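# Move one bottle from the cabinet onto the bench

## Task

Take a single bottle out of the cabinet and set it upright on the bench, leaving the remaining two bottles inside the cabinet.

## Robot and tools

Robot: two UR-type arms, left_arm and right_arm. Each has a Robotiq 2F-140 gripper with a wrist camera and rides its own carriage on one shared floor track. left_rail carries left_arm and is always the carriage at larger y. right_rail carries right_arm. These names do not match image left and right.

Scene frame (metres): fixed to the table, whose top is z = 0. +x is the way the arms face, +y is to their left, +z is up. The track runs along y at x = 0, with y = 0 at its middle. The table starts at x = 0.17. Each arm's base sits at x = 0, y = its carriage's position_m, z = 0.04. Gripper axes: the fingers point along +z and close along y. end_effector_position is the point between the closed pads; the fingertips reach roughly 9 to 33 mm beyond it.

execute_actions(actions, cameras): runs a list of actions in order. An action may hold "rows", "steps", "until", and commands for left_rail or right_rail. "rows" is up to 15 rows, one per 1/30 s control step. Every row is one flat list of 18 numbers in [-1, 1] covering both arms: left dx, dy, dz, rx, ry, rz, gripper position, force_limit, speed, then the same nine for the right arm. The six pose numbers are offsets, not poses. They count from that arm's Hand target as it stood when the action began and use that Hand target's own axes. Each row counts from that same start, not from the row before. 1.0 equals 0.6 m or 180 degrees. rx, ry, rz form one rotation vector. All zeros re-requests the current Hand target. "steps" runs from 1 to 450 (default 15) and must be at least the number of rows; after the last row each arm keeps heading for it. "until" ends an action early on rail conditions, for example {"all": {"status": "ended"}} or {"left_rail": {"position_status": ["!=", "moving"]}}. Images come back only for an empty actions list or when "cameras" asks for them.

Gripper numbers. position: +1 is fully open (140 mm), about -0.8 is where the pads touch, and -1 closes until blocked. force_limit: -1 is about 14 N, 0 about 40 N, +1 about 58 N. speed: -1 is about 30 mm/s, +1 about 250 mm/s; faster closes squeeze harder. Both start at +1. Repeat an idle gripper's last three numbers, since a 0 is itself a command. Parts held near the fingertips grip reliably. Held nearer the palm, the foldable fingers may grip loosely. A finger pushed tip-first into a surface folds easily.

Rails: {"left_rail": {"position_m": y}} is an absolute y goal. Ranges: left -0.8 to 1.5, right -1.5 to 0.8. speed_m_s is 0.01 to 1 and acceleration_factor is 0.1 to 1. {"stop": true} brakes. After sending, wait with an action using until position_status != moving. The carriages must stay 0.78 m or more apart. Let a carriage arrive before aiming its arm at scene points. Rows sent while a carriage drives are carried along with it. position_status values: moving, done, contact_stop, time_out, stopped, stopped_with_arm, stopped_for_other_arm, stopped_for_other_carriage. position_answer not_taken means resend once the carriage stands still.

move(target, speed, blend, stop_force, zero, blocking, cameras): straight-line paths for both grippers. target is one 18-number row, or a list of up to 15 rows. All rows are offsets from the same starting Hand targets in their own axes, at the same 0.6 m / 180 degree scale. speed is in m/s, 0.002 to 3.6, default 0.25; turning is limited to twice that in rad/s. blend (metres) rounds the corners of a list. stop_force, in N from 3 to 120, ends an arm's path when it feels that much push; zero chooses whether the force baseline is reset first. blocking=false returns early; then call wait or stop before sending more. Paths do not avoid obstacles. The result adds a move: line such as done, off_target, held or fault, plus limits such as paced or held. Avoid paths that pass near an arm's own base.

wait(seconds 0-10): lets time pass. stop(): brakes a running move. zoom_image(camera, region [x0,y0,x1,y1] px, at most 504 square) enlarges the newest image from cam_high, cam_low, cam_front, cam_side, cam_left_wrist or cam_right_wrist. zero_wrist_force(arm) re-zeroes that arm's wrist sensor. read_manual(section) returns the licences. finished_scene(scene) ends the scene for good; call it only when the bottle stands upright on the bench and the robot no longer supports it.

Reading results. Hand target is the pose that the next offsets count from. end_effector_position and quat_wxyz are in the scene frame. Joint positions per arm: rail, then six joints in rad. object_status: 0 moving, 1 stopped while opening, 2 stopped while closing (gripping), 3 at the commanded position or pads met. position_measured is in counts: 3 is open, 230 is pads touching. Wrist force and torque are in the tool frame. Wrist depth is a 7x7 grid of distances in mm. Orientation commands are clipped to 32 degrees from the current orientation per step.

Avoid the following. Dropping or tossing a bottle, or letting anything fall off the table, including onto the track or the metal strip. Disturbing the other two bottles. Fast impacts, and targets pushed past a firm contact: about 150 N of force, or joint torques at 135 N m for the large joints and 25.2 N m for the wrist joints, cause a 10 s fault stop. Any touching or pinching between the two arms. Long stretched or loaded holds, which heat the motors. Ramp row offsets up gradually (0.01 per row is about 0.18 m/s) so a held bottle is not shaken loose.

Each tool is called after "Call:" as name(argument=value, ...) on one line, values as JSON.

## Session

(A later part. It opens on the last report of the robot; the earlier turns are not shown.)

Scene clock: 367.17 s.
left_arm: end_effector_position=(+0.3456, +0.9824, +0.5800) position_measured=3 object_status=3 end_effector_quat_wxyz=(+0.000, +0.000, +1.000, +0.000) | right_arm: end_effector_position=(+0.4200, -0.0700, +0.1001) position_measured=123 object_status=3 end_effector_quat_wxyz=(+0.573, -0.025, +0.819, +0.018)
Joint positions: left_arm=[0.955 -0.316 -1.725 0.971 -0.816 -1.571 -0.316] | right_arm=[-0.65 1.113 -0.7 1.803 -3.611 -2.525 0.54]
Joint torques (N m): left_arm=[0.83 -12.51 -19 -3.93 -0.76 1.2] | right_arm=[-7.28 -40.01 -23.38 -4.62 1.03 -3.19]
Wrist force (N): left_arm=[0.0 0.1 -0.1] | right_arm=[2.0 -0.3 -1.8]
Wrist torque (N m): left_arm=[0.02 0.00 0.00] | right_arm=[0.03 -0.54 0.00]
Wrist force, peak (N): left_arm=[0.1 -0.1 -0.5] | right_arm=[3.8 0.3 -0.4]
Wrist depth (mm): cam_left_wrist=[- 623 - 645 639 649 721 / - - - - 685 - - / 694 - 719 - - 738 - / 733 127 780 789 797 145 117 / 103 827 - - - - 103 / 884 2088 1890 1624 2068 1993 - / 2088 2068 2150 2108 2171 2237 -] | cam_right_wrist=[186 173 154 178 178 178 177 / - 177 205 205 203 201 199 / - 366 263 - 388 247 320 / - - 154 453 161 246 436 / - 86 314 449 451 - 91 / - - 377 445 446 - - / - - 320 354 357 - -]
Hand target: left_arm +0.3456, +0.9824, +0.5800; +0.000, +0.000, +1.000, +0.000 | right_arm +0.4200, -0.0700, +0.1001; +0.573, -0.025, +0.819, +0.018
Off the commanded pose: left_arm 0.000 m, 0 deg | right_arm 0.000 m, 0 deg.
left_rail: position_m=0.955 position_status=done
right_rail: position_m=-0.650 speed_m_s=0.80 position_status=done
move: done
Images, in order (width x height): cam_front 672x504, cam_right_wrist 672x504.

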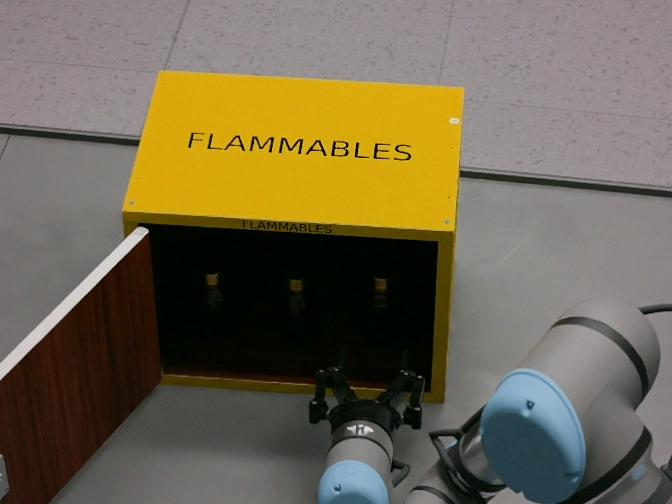

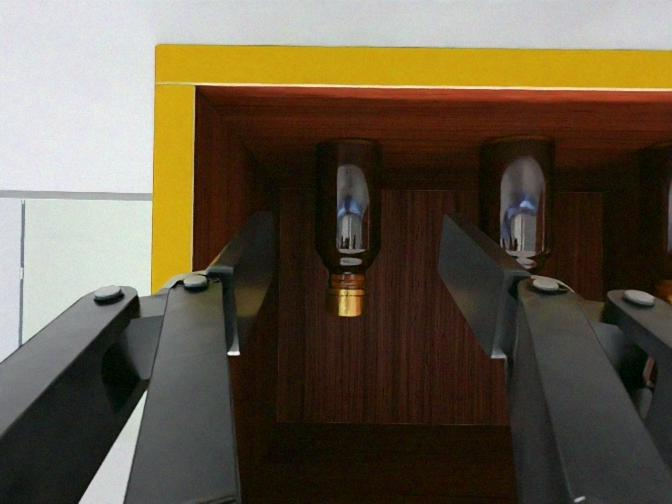

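Call:
move(target=[[0,0,0,0,0,0,1,1,1, 0.0329,0.191,0.012,0,0,0,0.05,-0.1,0],[0,0,0,0,0,0,1,1,1, -0.0036,0.191,0.1122,0,0,0,0.05,-0.1,0]], speed=[0.2,0.12], blend=[0.015,0], cameras=["cam_right_wrist"])

Call:
zoom_image(camera="cam_right_wrist", region=[180, 20, 580, 400])

Scene clock: 447.17 s.
left_arm: end_effector_position=(+0.3456, +0.9824, +0.5800) position_measured=3 object_status=3 end_effector_quat_wxyz=(+0.000, +0.000, +1.000, +0.000) | right_arm: end_effector_position=(+0.4767, +0.0482, +0.0791) position_measured=123 object_status=3 end_effector_quat_wxyz=(+0.573, -0.025, +0.819, +0.018)
Joint positions: left_arm=[0.955 -0.316 -1.725 0.971 -0.816 -1.571 -0.316] | right_arm=[-0.65 1.115 -0.486 1.341 -3.361 -2.527 0.542]
Joint torques (N m): left_arm=[0.53 -12.51 -19.63 -4.01 -0.58 1.08] | right_arm=[-8.94 -50.17 -27.91 -1.35 0.99 -3.17]
Wrist force (N): left_arm=[0.2 0.2 -0.1] | right_arm=[1.9 0.1 -1.7]
Wrist torque (N m): left_arm=[0.03 -0.03 0.00] | right_arm=[0.11 -0.55 0.00]
Wrist force, peak (N): left_arm=[0.0 0.0 -0.6] | right_arm=[2.9 1.4 -2.8]
Wrist depth (mm): cam_left_wrist=[619 664 639 - - 655 614 / 649 658 677 - 677 728 - / 681 731 741 738 764 759 - / - 138 - - - 137 122 / 104 118 840 - 850 888 102 / 863 2674 1975 2012 2012 2012 - / 1993 2108 1993 2088 2237 2284 -] | cam_right_wrist=[115 115 115 115 115 115 115 / 151 149 148 146 145 144 142 / 247 201 290 180 281 234 227 / 247 208 153 180 161 - 242 / - 86 386 188 385 - 92 / - - 387 387 387 - - / - - 385 383 385 - -]
Hand target: left_arm +0.3456, +0.9824, +0.5800; +0.000, +0.000, +1.000, +0.000 | right_arm +0.4769, +0.0483, +0.0790; +0.573, -0.025, +0.819, +0.018
Off the commanded pose: left_arm 0.000 m, 0 deg | right_arm 0.000 m, 0 deg.
left_rail: position_m=0.955 position_status=done
right_rail: position_m=-0.650 speed_m_s=0.80 position_status=done
move: done
Images, in order (width x height): cam_right_wrist 672x504.

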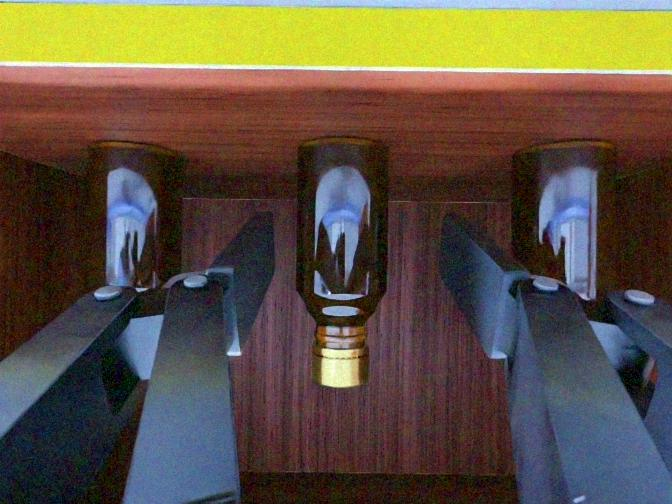

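Scaled by 1.260.

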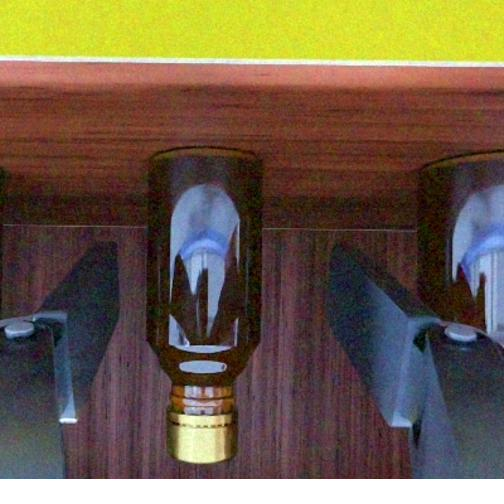

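Call:
move(target=[0,0,0,0,0,0,1,1,1, -0.0211,-0.0087,0.0579,0,0,0,0.05,-0.1,0], speed=0.08)

Call:
execute_actions(actions=[{"rows": [[0,0,0,0,0,0,1,1,1, 0,0,0,0,0,0,-1,-0.1,-1]], "steps": 75}], cameras=["cam_right_wrist"])

Scene clock: 468.50 s.
left_arm: end_effector_position=(+0.3456, +0.9824, +0.5800) position_measured=3 object_status=3 end_effector_quat_wxyz=(+0.000, +0.000, +1.000, +0.000) | right_arm: end_effector_position=(+0.5139, +0.0453, +0.0791) position_measured=123 object_status=3 end_effector_quat_wxyz=(+0.573, -0.025, +0.819, +0.018)
Joint positions: left_arm=[0.955 -0.316 -1.725 0.971 -0.816 -1.571 -0.316] | right_arm=[-0.65 1.066 -0.464 1.296 -3.376 -2.487 0.494]
Joint torques (N m): left_arm=[-0.06 -14.26 -19.75 -4.04 -0.58 1.14] | right_arm=[-9.16 -51.73 -28.73 -4.7 1.1 -2.99]
Wrist force (N): left_arm=[-0.1 -0.1 -0.2] | right_arm=[2.1 -0.2 -1.5]
Wrist torque (N m): left_arm=[-0.02 0.03 -0.01] | right_arm=[0.02 -0.57 0.01]
Wrist force, peak (N): left_arm=[0.3 0.4 -0.1] | right_arm=[2.6 0.2 -2.1]
Wrist depth (mm): cam_left_wrist=[- - - - - 733 - / - - - 681 679 - 738 / - - - 721 736 - 712 / - 137 - - - 137 116 / 103 118 - - - - 103 / 874 1843 1975 2520 2068 2049 - / 2068 2088 2030 2150 2215 2260 -] | cam_right_wrist=[- 106 99 98 98 97 91 / 150 148 147 141 144 143 130 / 155 168 287 143 235 272 - / 154 159 153 142 150 349 146 / - 86 350 151 349 - 92 / - - 346 153 349 - - / - - 349 346 349 - -]
Hand target: left_arm +0.3456, +0.9824, +0.5800; +0.000, +0.000, +1.000, +0.000 | right_arm +0.5141, +0.0453, +0.0791; +0.573, -0.025, +0.819, +0.018
Off the commanded pose: left_arm 0.000 m, 0 deg | right_arm 0.000 m, 0 deg.
left_rail: position_m=0.955 position_status=done
right_rail: position_m=-0.650 speed_m_s=0.80 position_status=done
move: done

Scene clock: 471.20 s.
left_arm: end_effector_position=(+0.3456, +0.9824, +0.5800) position_measured=3 object_status=3 end_effector_quat_wxyz=(+0.000, +0.000, +1.000, +0.000) | right_arm: end_effector_position=(+0.5141, +0.0453, +0.0791) position_measured=162 object_status=2 end_effector_quat_wxyz=(+0.573, -0.025, +0.819, +0.018)
Joint positions: left_arm=[0.955 -0.316 -1.725 0.971 -0.816 -1.571 -0.316] | right_arm=[-0.65 1.066 -0.464 1.295 -3.376 -2.486 0.494]
Joint torques (N m): left_arm=[0.22 -14.08 -18.96 -4.06 -0.63 1.3] | right_arm=[5.19 -51.34 -25.87 -1.12 0.97 -2.24]
Wrist force (N): left_arm=[0.2 0.1 -0.1] | right_arm=[0.0 -2.4 -3.9]
Wrist torque (N m): left_arm=[0.02 -0.04 0.00] | right_arm=[0.14 -0.49 -0.02]
Wrist force, peak (N): left_arm=[0.2 0.3 -0.3] | right_arm=[-0.3 -2.8 -4.1]
Wrist depth (mm): cam_left_wrist=[- 625 649 656 - 651 703 / - - 673 687 705 701 721 / 731 - 721 753 710 - - / - 128 - 769 - 137 122 / 103 119 847 970 - - 102 / - 2150 895 1907 1923 1958 - / 2068 2049 2492 2129 2237 2215 -] | cam_right_wrist=[- 106 99 99 98 97 91 / - 149 148 141 144 143 130 / 154 167 289 143 237 273 148 / - 341 352 142 144 350 - / - - - 152 144 93 143 / - - - 159 - - - / - - - 346 - - -]
Hand target: left_arm +0.3456, +0.9824, +0.5800; +0.000, +0.000, +1.000, +0.000 | right_arm +0.5141, +0.0453, +0.0791; +0.573, -0.025, +0.819, +0.018
Off the commanded pose: left_arm 0.000 m, 0 deg | right_arm 0.000 m, 0 deg.
left_rail: position_m=0.955 position_status=done
right_rail: position_m=-0.650 speed_m_s=0.80 position_status=done
Images, in order (width x height): cam_right_wrist 672x504.

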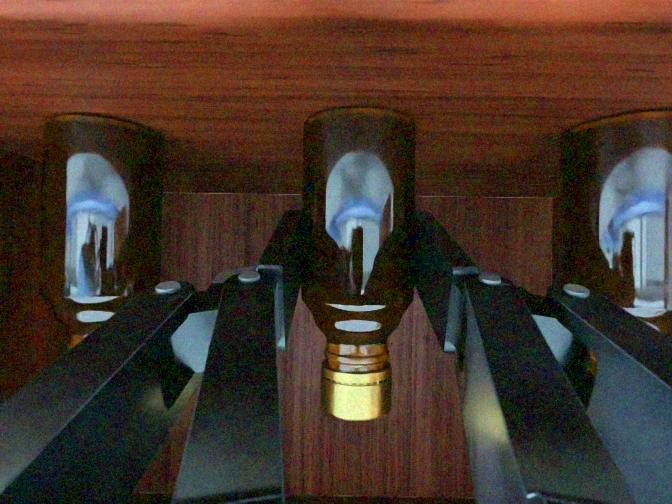

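Call:
move(target=[[0,0,0,0,0,0,1,1,1, -0.0313,0,-0.0114,0,0,0,-1,-0.1,-1],[0,0,0,0,0,0,1,1,1, 0.0656,0,-0.2777,0,0,0,-1,-0.1,-1],[0,0,0,0,0,0,1,1,1, 0.0903,-0.4568,-0.3454,0,0,0,-1,-0.1,-1],[0,0,0,0,0,0,1,1,1, 0.1310,-0.4568,-0.3305,0,0,0,-1,-0.1,-1]], speed=[0.06,0.15,0.25,0.08], blend=[0.005,0.02,0.008,0], cameras=["cam_right_wrist","cam_side"])

Scene clock: 499.00 s.
left_arm: end_effector_position=(+0.3456, +0.9824, +0.5800) position_measured=3 object_status=3 end_effector_quat_wxyz=(+0.000, +0.000, +1.000, +0.000) | right_arm: end_effector_position=(+0.3180, -0.2413, +0.0731) position_measured=162 object_status=2 end_effector_quat_wxyz=(+0.573, -0.025, +0.819, +0.018)
Joint positions: left_arm=[0.955 -0.316 -1.725 0.971 -0.816 -1.571 -0.316] | right_arm=[-0.65 1.157 -0.755 2.334 -4.048 -2.56 0.587]
Joint torques (N m): left_arm=[0.27 -12.89 -19.48 -4.2 -0.8 1.26] | right_arm=[-7.68 -29.92 -12.49 -5.21 0.17 -3.42]
Wrist force (N): left_arm=[0.3 0.0 -0.2] | right_arm=[5.1 -0.1 -0.9]
Wrist torque (N m): left_arm=[-0.01 -0.06 0.00] | right_arm=[0.05 -0.60 -0.01]
Wrist force, peak (N): left_arm=[-0.1 0.2 -0.4] | right_arm=[6.3 -0.3 -0.4]
Wrist depth (mm): cam_left_wrist=[668 596 - - 664 662 666 / - - - - 712 - 738 / 696 719 743 - 728 780 - / - 139 780 - - 137 122 / 104 118 - - - - 103 / - 1923 895 884 2049 1940 - / 2012 2049 2108 2150 2193 2193 -] | cam_right_wrist=[- - 125 - 123 131 121 / 208 171 - 152 166 150 164 / - - - 146 255 303 311 / 4873 - - 142 144 559 562 / - - - 147 - 93 552 / - - - 151 - - - / - - - - - - -]
Hand target: left_arm +0.3456, +0.9824, +0.5800; +0.000, +0.000, +1.000, +0.000 | right_arm +0.3180, -0.2413, +0.0731; +0.573, -0.025, +0.819, +0.018
Off the commanded pose: left_arm 0.000 m, 0 deg | right_arm 0.000 m, 0 deg.
left_rail: position_m=0.955 position_status=done
right_rail: position_m=-0.650 speed_m_s=0.80 position_status=done
move: done
Images, in order (width x height): cam_side 672x504, cam_right_wrist 672x504.

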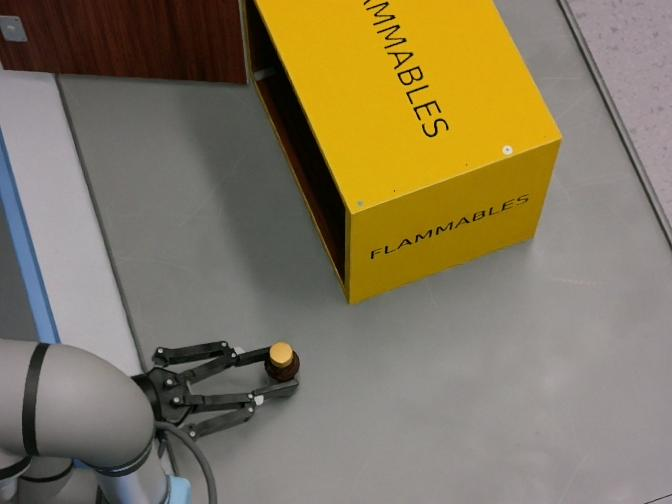

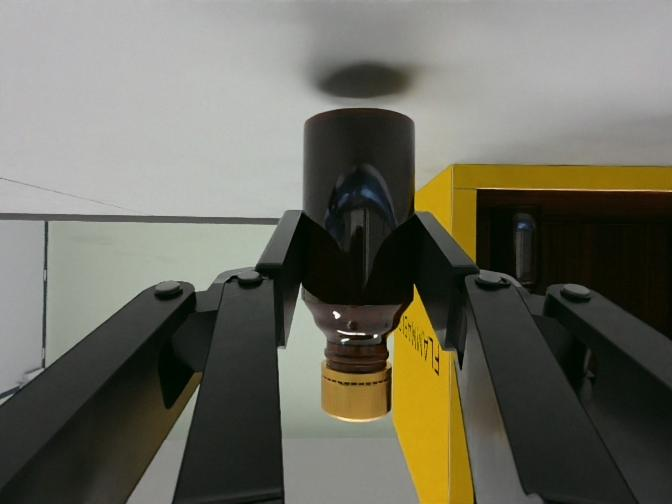

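Call:
move(target=[0,0,0,0,0,0,1,1,1, 0.0345,0,0.0125,0,0,0,-1,-0.1,-1], speed=0.015, stop_force=4)

Call:
execute_actions(actions=[{"rows": [[0,0,0,0,0,0,1,1,1, 0,0,0,0,0,0,0.25,-0.1,-1]], "steps": 50}], cameras=["cam_right_wrist"])

Call:
move(target=[0,0,0,0,0,0,1,1,1, 0,0,-0.22,0,0,0,0.25,-0.1,-1], speed=0.1, cameras=["cam_right_wrist","cam_side","cam_front"])

Scene clock: 514.30 s.
left_arm: end_effector_position=(+0.3456, +0.9824, +0.5800) position_measured=3 object_status=3 end_effector_quat_wxyz=(+0.000, +0.000, +1.000, +0.000) | right_arm: end_effector_position=(+0.3180, -0.2413, +0.0592) position_measured=162 object_status=2 end_effector_quat_wxyz=(+0.573, -0.025, +0.819, +0.018)
Joint positions: left_arm=[0.955 -0.316 -1.725 0.971 -0.816 -1.571 -0.316] | right_arm=[-0.65 1.157 -0.71 2.322 -4.081 -2.56 0.587]
Joint torques (N m): left_arm=[-0.73 -13.68 -19.65 -4.28 -0.77 1.04] | right_arm=[1.92 -49.94 5.98 -1.93 -0.12 2]
Wrist force (N): left_arm=[-0.1 0.1 -0.1] | right_arm=[4.2 -0.5 -1.4]
Wrist torque (N m): left_arm=[0.02 0.02 -0.01] | right_arm=[-0.02 -0.41 -0.01]
Wrist force, peak (N): left_arm=[0.1 0.5 -0.1] | right_arm=[-7.6 -0.3 -5.7]
Wrist depth (mm): cam_left_wrist=[625 619 630 630 - - 671 / - - 679 - - - 701 / - 717 - 719 - - 759 / - 128 - - - 137 122 / 104 116 - 847 - 906 103 / - 1940 2049 1783 2193 2068 - / 2030 2068 2150 2129 2129 2215 -] | cam_right_wrist=[- 106 106 99 - - 103 / 149 136 148 142 132 131 157 / 371 - 243 143 147 291 286 / - 3595 - 142 144 551 562 / - - - 148 - 93 552 / - - - 151 - - - / - - - - - - -]
Hand target: left_arm +0.3456, +0.9824, +0.5800; +0.000, +0.000, +1.000, +0.000 | right_arm +0.3180, -0.2413, +0.0592; +0.573, -0.025, +0.819, +0.018 (not the last commanded pose)
Off the commanded pose: left_arm 0.000 m, 0 deg | right_arm 0.008 m, 0 deg.
left_rail: position_m=0.955 position_status=done
right_rail: position_m=-0.650 speed_m_s=0.80 position_status=done
move: contact (right_arm)

Scene clock: 516.17 s.
left_arm: end_effector_position=(+0.3456, +0.9824, +0.5800) position_measured=3 object_status=3 end_effector_quat_wxyz=(+0.000, +0.000, +1.000, +0.000) | right_arm: end_effector_position=(+0.3180, -0.2413, +0.0593) position_measured=98 object_status=3 end_effector_quat_wxyz=(+0.573, -0.025, +0.819, +0.018)
Joint positions: left_arm=[0.955 -0.316 -1.725 0.971 -0.816 -1.571 -0.316] | right_arm=[-0.65 1.157 -0.71 2.322 -4.081 -2.56 0.587]
Joint torques (N m): left_arm=[0.27 -13.98 -19.07 -4.22 -0.72 1.01] | right_arm=[-4.36 -35.7 6.81 -1.73 0.58 1.65]
Wrist force (N): left_arm=[0.1 0.2 -0.1] | right_arm=[1.5 -0.6 -2.7]
Wrist torque (N m): left_arm=[0.05 -0.02 0.00] | right_arm=[-0.04 -0.44 -0.01]
Wrist force, peak (N): left_arm=[-0.3 0.4 -0.1] | right_arm=[4.6 -0.5 -1.7]
Wrist depth (mm): cam_left_wrist=[572 619 - 616 - 645 - / - 679 - 673 - - 721 / - 721 775 - - 731 741 / 109 134 800 - - 137 117 / 104 806 - - - - 103 / 877 1940 1923 2171 1958 1993 - / 2012 1975 2108 2129 2193 2171 -] | cam_right_wrist=[- 99 106 105 - - 104 / 150 147 148 141 132 143 131 / 295 248 - 143 204 284 231 / 4386 - 126 142 149 137 561 / - 86 126 151 - - - / - - - 152 - - - / - - 3004 - - - -]
Hand target: left_arm +0.3456, +0.9824, +0.5800; +0.000, +0.000, +1.000, +0.000 | right_arm +0.3180, -0.2413, +0.0592; +0.573, -0.025, +0.819, +0.018
Off the commanded pose: left_arm 0.000 m, 0 deg | right_arm 0.000 m, 0 deg.
left_rail: position_m=0.955 position_status=done
right_rail: position_m=-0.650 speed_m_s=0.80 position_status=done
Images, in order (width x height): cam_right_wrist 672x504.

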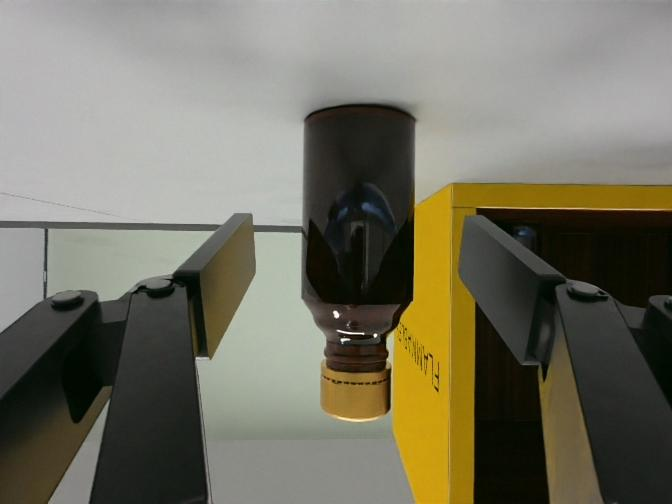

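Scene clock: 518.40 s.
left_arm: end_effector_position=(+0.3456, +0.9824, +0.5800) position_measured=3 object_status=3 end_effector_quat_wxyz=(+0.000, +0.000, +1.000, +0.000) | right_arm: end_effector_position=(+0.1942, -0.2489, +0.1044) position_measured=98 object_status=3 end_effector_quat_wxyz=(+0.573, -0.025, +0.819, +0.018)
Joint positions: left_arm=[0.955 -0.316 -1.725 0.971 -0.816 -1.571 -0.316] | right_arm=[-0.65 1.476 -1.002 2.441 -3.414 -2.76 1.14]
Joint torques (N m): left_arm=[-0.44 -13.24 -18.53 -4.32 -0.79 1.36] | right_arm=[7.43 -42.04 -15.35 -1.28 -4.53 3.09]
Wrist force (N): left_arm=[0.1 0.2 -0.5] | right_arm=[1.4 -0.6 -2.3]
Wrist torque (N m): left_arm=[0.04 -0.01 0.00] | right_arm=[-0.06 -0.45 -0.07]
Wrist force, peak (N): left_arm=[0.1 0.2 -0.5] | right_arm=[1.4 -0.7 -3.2]
Wrist depth (mm): cam_left_wrist=[- 616 641 - - 664 677 / 626 666 630 - - 701 - / - - 707 - 743 743 767 / - 138 - - - 137 117 / 104 117 - - 888 - 103 / - 1890 1858 2030 1975 2088 - / 2068 1993 2150 2171 2193 2193 -] | cam_right_wrist=[184 183 - 181 180 - 178 / - - - 267 267 - 264 / 547 - - 267 411 508 411 / - 4386 127 274 - 679 696 / - 86 112 - - - - / - - - 4568 471 - - / - - - 4386 - - -]
Hand target: left_arm +0.3456, +0.9824, +0.5800; +0.000, +0.000, +1.000, +0.000 | right_arm +0.1942, -0.2489, +0.1044; +0.573, -0.025, +0.819, +0.018
Off the commanded pose: left_arm 0.000 m, 0 deg | right_arm 0.000 m, 0 deg.
left_rail: position_m=0.955 position_status=done
right_rail: position_m=-0.650 speed_m_s=0.80 position_status=done
move: done
Images, in order (width x height): cam_front 672x504, cam_side 672x504, cam_right_wrist 672x504.

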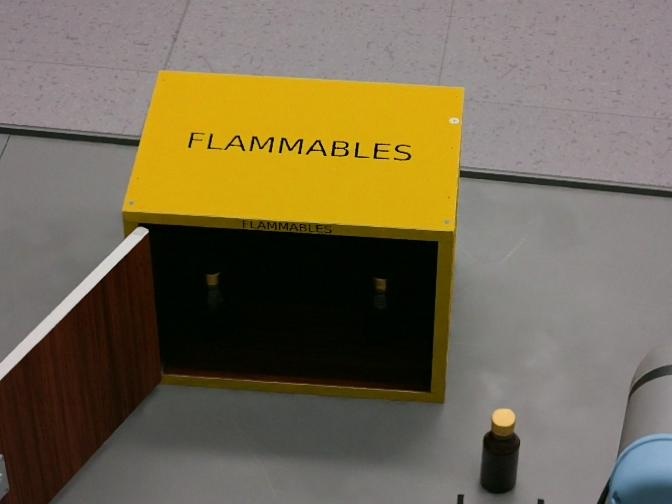

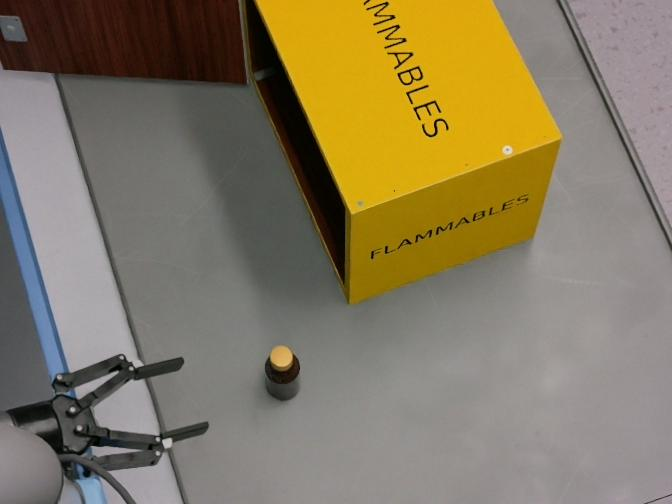

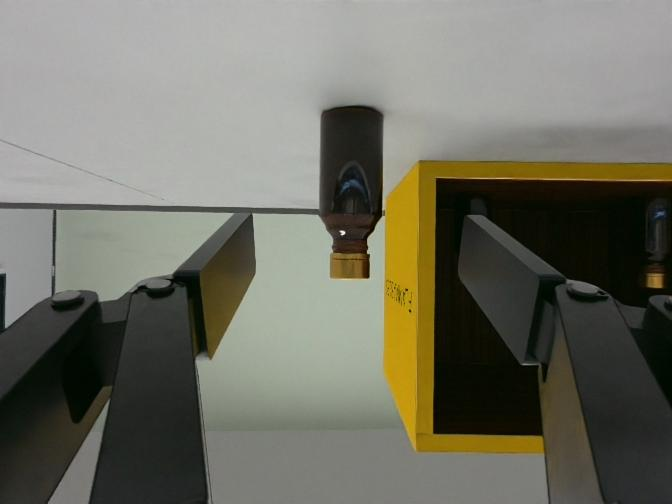

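Call:
execute_actions(actions=[{"left_rail": {"position_m": 0.55, "speed_m_s": 0.7, "acceleration_factor": 0.6}, "right_rail": {"position_m": -1.05, "speed_m_s": 0.7, "acceleration_factor": 0.6}, "rows": [[0,0,0,0,0,0,-1,0,0, 0,0,0,0,0,0,0.25,-0.1,-1]], "steps": 120, "until": {"all": {"status": "ended"}}}])

Call:
move(target=[[0.0848,-0.2915,0.3,0,-0.0833,0,-1,0,0, 0,0,0,0,0,0,0.25,-0.1,-1],[0.0848,-0.2915,0.525,0,-0.0833,0,-1,0,0, 0,0,0,0,0,0,0.25,-0.1,-1]], speed=[0.35,0.2], blend=[0.03,0], cameras=["cam_high","cam_left_wrist"])

Scene clock: 585.77 s.
left_arm: end_effector_position=(+0.3456, +0.5773, +0.5800) position_measured=233 object_status=3 end_effector_quat_wxyz=(+0.000, +0.000, +1.000, +0.000) | right_arm: end_effector_position=(+0.1942, -0.6489, +0.1045) position_measured=98 object_status=3 end_effector_quat_wxyz=(+0.573, -0.025, +0.819, +0.018)
Joint positions: left_arm=[0.55 -0.316 -1.725 0.971 -0.816 -1.571 -0.316] | right_arm=[-1.05 1.476 -1.002 2.441 -3.411 -2.76 1.141]
Joint torques (N m): left_arm=[0.18 -13.57 -19.42 -4.27 -1.01 1.23] | right_arm=[-1.49 -26.52 -5.02 -1.7 -3.37 2.97]
Wrist force (N): left_arm=[0.1 0.1 -0.2] | right_arm=[1.6 -0.7 -2.1]
Wrist torque (N m): left_arm=[0.02 -0.01 0.00] | right_arm=[-0.08 -0.47 -0.08]
Wrist force, peak (N): left_arm=[0.2 2.2 0.0] | right_arm=[1.3 -2.4 -2.6]
Wrist depth (mm): cam_left_wrist=[399 - 628 - - 666 - / 439 681 653 - - 746 692 / 516 692 698 712 731 - - / 515 743 719 106 - 831 824 / 506 - 82 76 - - 895 / - - - - - - - / - - - - - - -] | cam_right_wrist=[172 193 195 180 190 181 178 / - 305 246 - 240 266 240 / 834 467 694 671 - - - / 5348 - 126 3916 4386 131 - / - 86 4061 3987 - - - / - - - - - - - / - - 2885 - - - -]
Hand target: left_arm +0.3456, +0.5773, +0.5800; +0.000, +0.000, +1.000, +0.000 | right_arm +0.1942, -0.6489, +0.1044; +0.573, -0.025, +0.819, +0.018
Off the commanded pose: left_arm 0.000 m, 0 deg | right_arm 0.000 m, 0 deg.
left_rail: position_m=0.550 speed_m_s=0.70 position_status=done
right_rail: position_m=-1.050 speed_m_s=0.70 position_status=done

Scene clock: 587.93 s.
left_arm: end_effector_position=(+0.2947, +0.4023, +0.2651) position_measured=233 object_status=3 end_effector_quat_wxyz=(+0.130, +0.000, +0.991, +0.000) | right_arm: end_effector_position=(+0.1942, -0.6489, +0.1044) position_measured=98 object_status=3 end_effector_quat_wxyz=(+0.573, -0.025, +0.819, +0.018)
Joint positions: left_arm=[0.55 -1.141 -2.251 2.196 -1.627 -1.333 -1.128] | right_arm=[-1.05 1.476 -1.002 2.441 -3.411 -2.76 1.141]
Joint torques (N m): left_arm=[12.8 11.14 -16.88 -6.04 2.51 1.37] | right_arm=[-4.85 -23.21 -1.21 -1.95 -1.4 2.99]
Wrist force (N): left_arm=[0.2 0.3 0.2] | right_arm=[1.7 -0.6 -2.4]
Wrist torque (N m): left_arm=[0.06 -0.06 -0.06] | right_arm=[-0.06 -0.51 -0.07]
Wrist force, peak (N): left_arm=[-0.6 1.7 -1.4] | right_arm=[1.6 -0.8 -2.6]
Wrist depth (mm): cam_left_wrist=[157 234 328 339 - 349 354 / 169 274 - 376 391 - - / 196 305 - 405 430 - - / 210 361 - 106 457 - 492 / 237 311 82 76 - - 606 / - - - - - - - / - - - - - - -] | cam_right_wrist=[- 198 - 179 171 168 168 / 251 241 - - - 241 - / - 627 - - - - - / 3916 - 126 - - 137 - / - 86 114 - - - - / - - - - 3781 - - / - - 3481 - - - -]
Hand target: left_arm +0.2947, +0.4023, +0.2650; +0.130, +0.000, +0.991, +0.000 | right_arm +0.1942, -0.6489, +0.1044; +0.573, -0.025, +0.819, +0.018
Off the commanded pose: left_arm 0.000 m, 0 deg | right_arm 0.000 m, 0 deg.
left_rail: position_m=0.550 speed_m_s=0.70 position_status=done
right_rail: position_m=-1.050 speed_m_s=0.70 position_status=done
move: done
Images, in order (width x height): cam_high 672x504, cam_left_wrist 672x504.

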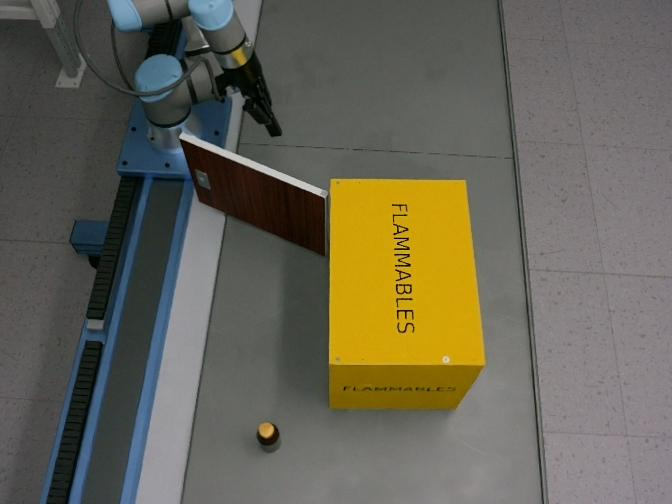

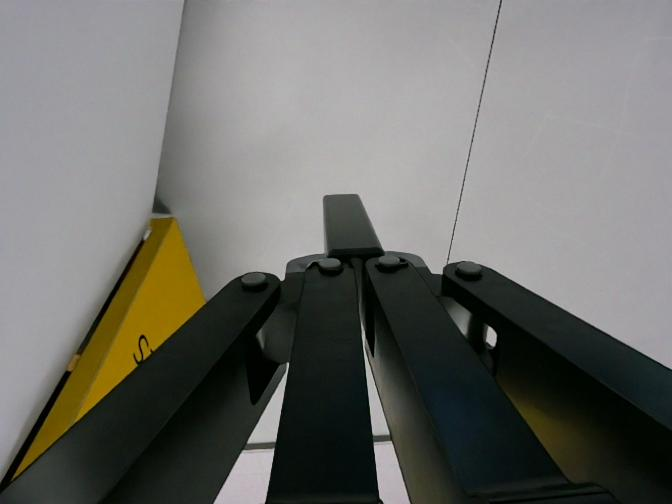

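Call:
move(target=[[0.0710,-0.1815,-0.0190,0,0,0,-1,0,0, 0,0,0,0,0,0,0.25,-0.1,-1],[0.0947,-0.2952,-0.0254,0,0,0,-1,0,0, 0,0,0,0,0,0,0.25,-0.1,-1],[0.0869,-0.3823,-0.0233,0,0,0,-1,0,0, 0,0,0,0,0,0,0.25,-0.1,-1],[0.0576,-0.4643,-0.0154,0,0,0,-1,0,0, 0,0,0,0,0,0,0.25,-0.1,-1],[0.0089,-0.5357,-0.0024,0,0,0,-1,0,0, 0,0,0,0,0,0,0.25,-0.1,-1],[-0.0562,-0.5917,0.0151,0,0,0,-1,0,0, 0,0,0,0,0,0,0.25,-0.1,-1],[-0.1328,-0.6282,0.0356,0,0,0,-1,0,0, 0,0,0,0,0,0,0.25,-0.1,-1]], speed=[0.08,0.09,0.09,0.09,0.09,0.08,0.05], blend=[0.015,0.015,0.015,0.015,0.015,0.015,0], stop_force=25, cameras=["cam_high","cam_front","cam_side"])

Scene clock: 608.33 s.
left_arm: end_effector_position=(+0.3772, +0.0254, +0.2650) position_measured=233 object_status=3 end_effector_quat_wxyz=(+0.130, +0.000, +0.991, +0.000) | right_arm: end_effector_position=(+0.1942, -0.6489, +0.1044) position_measured=98 object_status=3 end_effector_quat_wxyz=(+0.573, -0.025, +0.819, +0.018)
Joint positions: left_arm=[0.55 -1.279 -1.332 1.48 -1.795 -1.32 -1.269] | right_arm=[-1.05 1.476 -1.002 2.441 -3.411 -2.76 1.141]
Joint torques (N m): left_arm=[14.25 -29.42 -34.34 -1.32 -1.1 1.62] | right_arm=[-4.61 -23.32 -2.04 -2.88 -0.1 2.7]
Wrist force (N): left_arm=[3.9 1.5 -0.7] | right_arm=[1.7 -0.4 -2.4]
Wrist torque (N m): left_arm=[-0.01 -0.20 -0.09] | right_arm=[-0.02 -0.50 -0.07]
Wrist force, peak (N): left_arm=[-0.7 6.2 0.1] | right_arm=[1.7 -0.7 -2.6]
Wrist depth (mm): cam_left_wrist=[324 330 346 336 - - 368 / 225 265 270 337 365 380 401 / 179 181 206 240 257 287 404 / 146 151 168 111 197 213 227 / 131 132 82 76 - - 180 / - - - - - - - / - - - - - - -] | cam_right_wrist=[198 - 182 180 181 157 175 / - 275 246 - 270 - 261 / - - - - 518 - 411 / 3046 - 125 - 2963 124 - / - 86 127 5348 4386 - - / - - 4767 4568 - - - / - - - - 3537 - -]
Hand target: left_arm +0.3772, +0.0254, +0.2650; +0.130, +0.000, +0.991, +0.000 | right_arm +0.1942, -0.6489, +0.1044; +0.573, -0.025, +0.819, +0.018
Off the commanded pose: left_arm 0.000 m, 0 deg | right_arm 0.000 m, 0 deg.
left_rail: position_m=0.550 speed_m_s=0.70 position_status=done
right_rail: position_m=-1.050 speed_m_s=0.70 position_status=done
move: done
Images, in order (width x height): cam_high 672x504, cam_front 672x504, cam_side 672x504.

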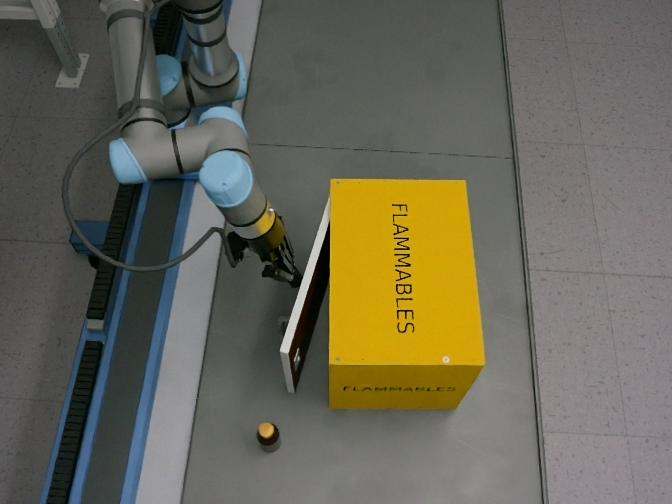

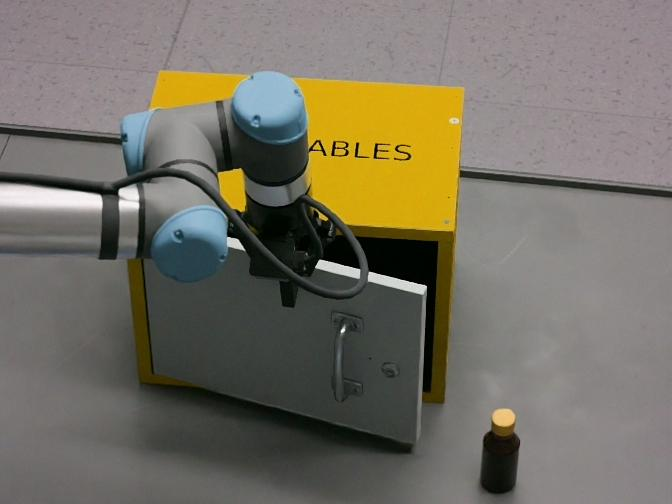

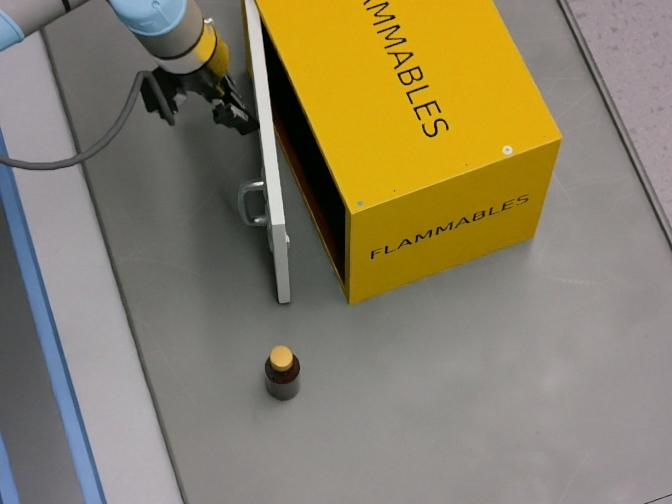

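Call:
move(target=[-0.1127,-0.0183,0.0302,0,0,0,-1,0,0, 0,0,0,0,0,0,0.25,-0.1,-1], speed=0.025, stop_force=8, cameras=["cam_high","cam_front","cam_side"])

Call:
zoom_image(camera="cam_front", region=[310, 210, 480, 410])

Call:
zoom_image(camera="cam_side", region=[240, 80, 400, 310])

Scene clock: 621.23 s.
left_arm: end_effector_position=(+0.4291, +0.0173, +0.2650) position_measured=233 object_status=3 end_effector_quat_wxyz=(+0.131, +0.000, +0.991, +0.000) | right_arm: end_effector_position=(+0.1942, -0.6489, +0.1044) position_measured=98 object_status=3 end_effector_quat_wxyz=(+0.573, -0.025, +0.819, +0.018)
Joint positions: left_arm=[0.55 -1.202 -1.249 1.377 -1.794 -1.327 -1.191] | right_arm=[-1.05 1.476 -1.002 2.441 -3.411 -2.76 1.141]
Joint torques (N m): left_arm=[-9.32 -48.36 -17.29 -6.21 -0.07 -1.5] | right_arm=[-5.44 -21.58 -2.18 -3.52 0 2.32]
Wrist force (N): left_arm=[5.6 -1.3 -0.2] | right_arm=[1.4 -0.7 -2.5]
Wrist torque (N m): left_arm=[-0.14 -0.42 0.04] | right_arm=[-0.08 -0.45 -0.07]
Wrist force, peak (N): left_arm=[21.1 2.5 -9.5] | right_arm=[1.6 -0.6 -2.7]
Wrist depth (mm): cam_left_wrist=[327 326 332 334 340 344 358 / 360 - 291 294 313 307 298 / 253 244 239 233 228 217 213 / 190 186 189 111 179 175 166 / 157 155 82 76 - - 139 / - - - - - - - / - - - - - - -] | cam_right_wrist=[184 170 171 170 180 168 178 / - - 305 - 241 283 291 / - - - - - 516 - / 3595 - 165 - - 125 - / - 86 114 - - - - / - - - - - - - / - - 4061 3225 3781 - -]
Hand target: left_arm +0.4291, +0.0173, +0.2650; +0.131, +0.000, +0.991, +0.000 (not the last commanded pose) | right_arm +0.1942, -0.6489, +0.1044; +0.573, -0.025, +0.819, +0.018
Off the commanded pose: left_arm 0.018 m, 0 deg | right_arm 0.000 m, 0 deg.
left_rail: position_m=0.550 speed_m_s=0.70 position_status=done
right_rail: position_m=-1.050 speed_m_s=0.70 position_status=done
move: contact (left_arm)
Images, in order (width x height): cam_high 672x504, cam_front 672x504, cam_side 672x504.

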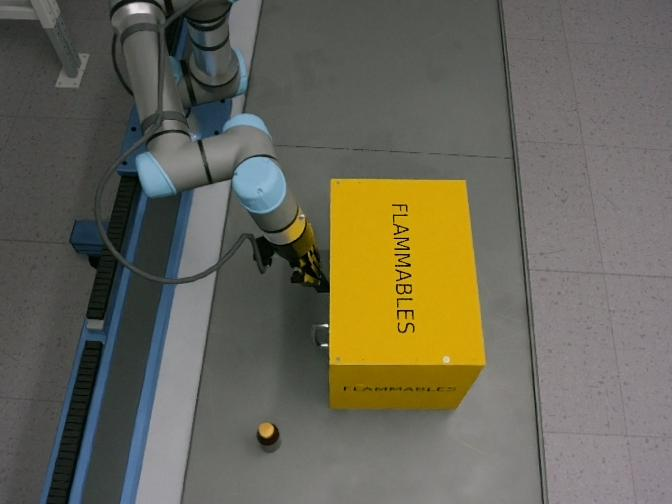

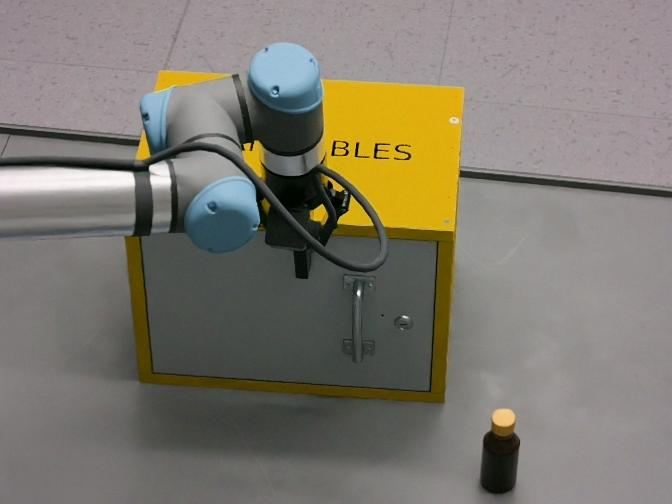

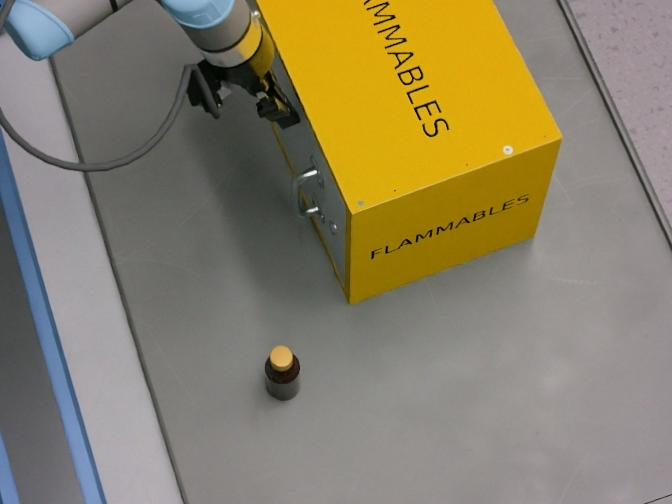

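Scaled by 2.520.

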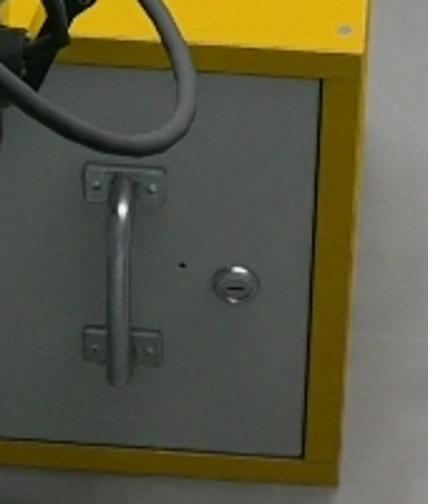

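Scaled by 2.191.

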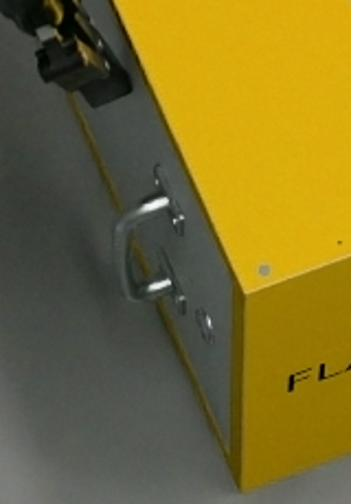

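Call:
move(target=[[0.0966,0,-0.0259,0,0,0,-1,0,0, 0,0,0,0,0,0,0.25,-0.1,-1],[0.1092,0.1667,-0.2363,0,0,0,-1,0,0, 0,0,0,0,0,0,0.25,-0.1,-1],[0.1092,0.4,-0.2363,0,0,0,-1,0,0, 0,0,0,0,0,0,0.25,-0.1,-1]], speed=[0.08,0.25,0.3], blend=[0.01,0.02,0], cameras=["cam_front","cam_side"])

Call:
zoom_image(camera="cam_front", region=[110, 190, 540, 504])

Scene clock: 632.43 s.
left_arm: end_effector_position=(+0.3291, +0.2572, +0.3849) position_measured=233 object_status=3 end_effector_quat_wxyz=(+0.131, +0.000, +0.991, +0.000) | right_arm: end_effector_position=(+0.1942, -0.6489, +0.1044) position_measured=98 object_status=3 end_effector_quat_wxyz=(+0.573, -0.025, +0.819, +0.018)
Joint positions: left_arm=[0.55 -1.221 -1.87 1.697 -1.489 -1.325 -1.21] | right_arm=[-1.05 1.476 -1.002 2.441 -3.411 -2.76 1.141]
Joint torques (N m): left_arm=[12.12 -20.02 -16.23 -0.5 -1.64 1.64] | right_arm=[-5.1 -22.79 -0.99 -3.97 -0.05 2.18]
Wrist force (N): left_arm=[2.0 -0.8 -0.2] | right_arm=[1.6 -0.8 -2.4]
Wrist torque (N m): left_arm=[-0.17 -0.44 -0.11] | right_arm=[-0.09 -0.49 -0.08]
Wrist force, peak (N): left_arm=[6.0 -1.7 -0.1] | right_arm=[1.5 -0.5 -2.7]
Wrist depth (mm): cam_left_wrist=[- 428 444 450 455 458 - / 493 458 - 496 517 - - / 448 435 439 533 - - - / 346 340 337 107 618 666 602 / 288 - 82 76 - - - / - - - - - - - / - - - - - - -] | cam_right_wrist=[184 196 182 - 191 179 178 / - - - 268 249 328 265 / - 532 - - - 505 498 / 2642 4137 143 5221 - 137 - / - 86 126 3781 4300 - - / - - - - - - - / - - - 4137 - - -]
Hand target: left_arm +0.3291, +0.2573, +0.3850; +0.131, +0.000, +0.991, +0.000 | right_arm +0.1942, -0.6489, +0.1044; +0.573, -0.025, +0.819, +0.018
Off the commanded pose: left_arm 0.000 m, 0 deg | right_arm 0.000 m, 0 deg.
left_rail: position_m=0.550 speed_m_s=0.70 position_status=done
right_rail: position_m=-1.050 speed_m_s=0.70 position_status=done
move: done
Images, in order (width x height): cam_front 672x504, cam_side 672x504.

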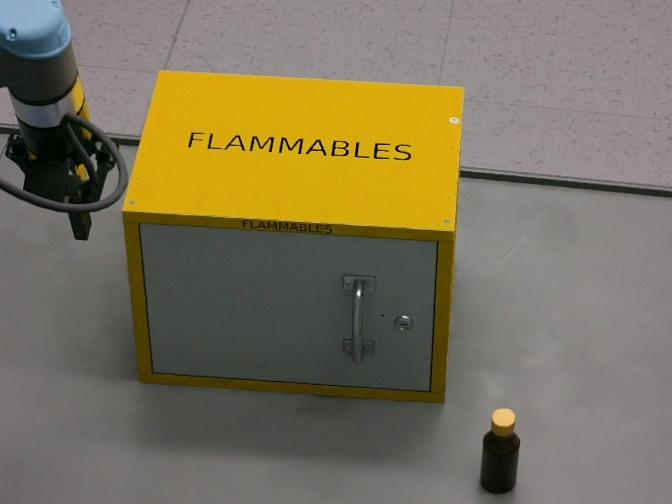

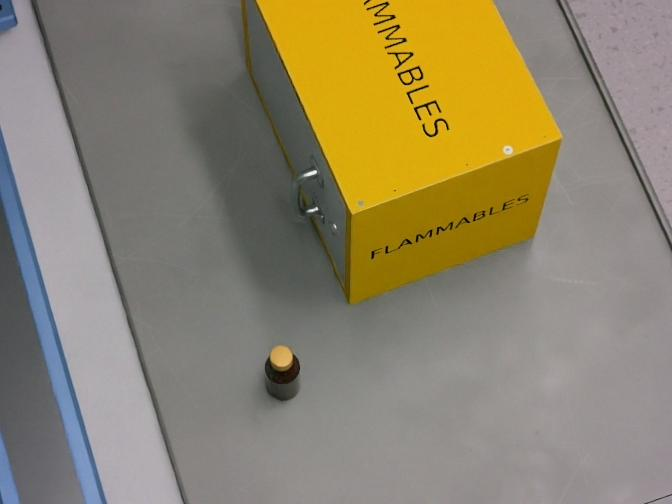

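Scaled by 1.172.

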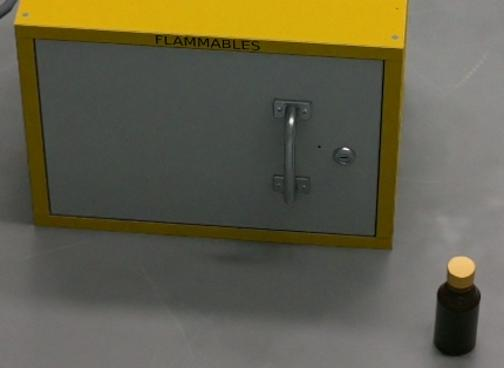

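Call:
finished_scene(scene=2)

The scene is finished: the task was done.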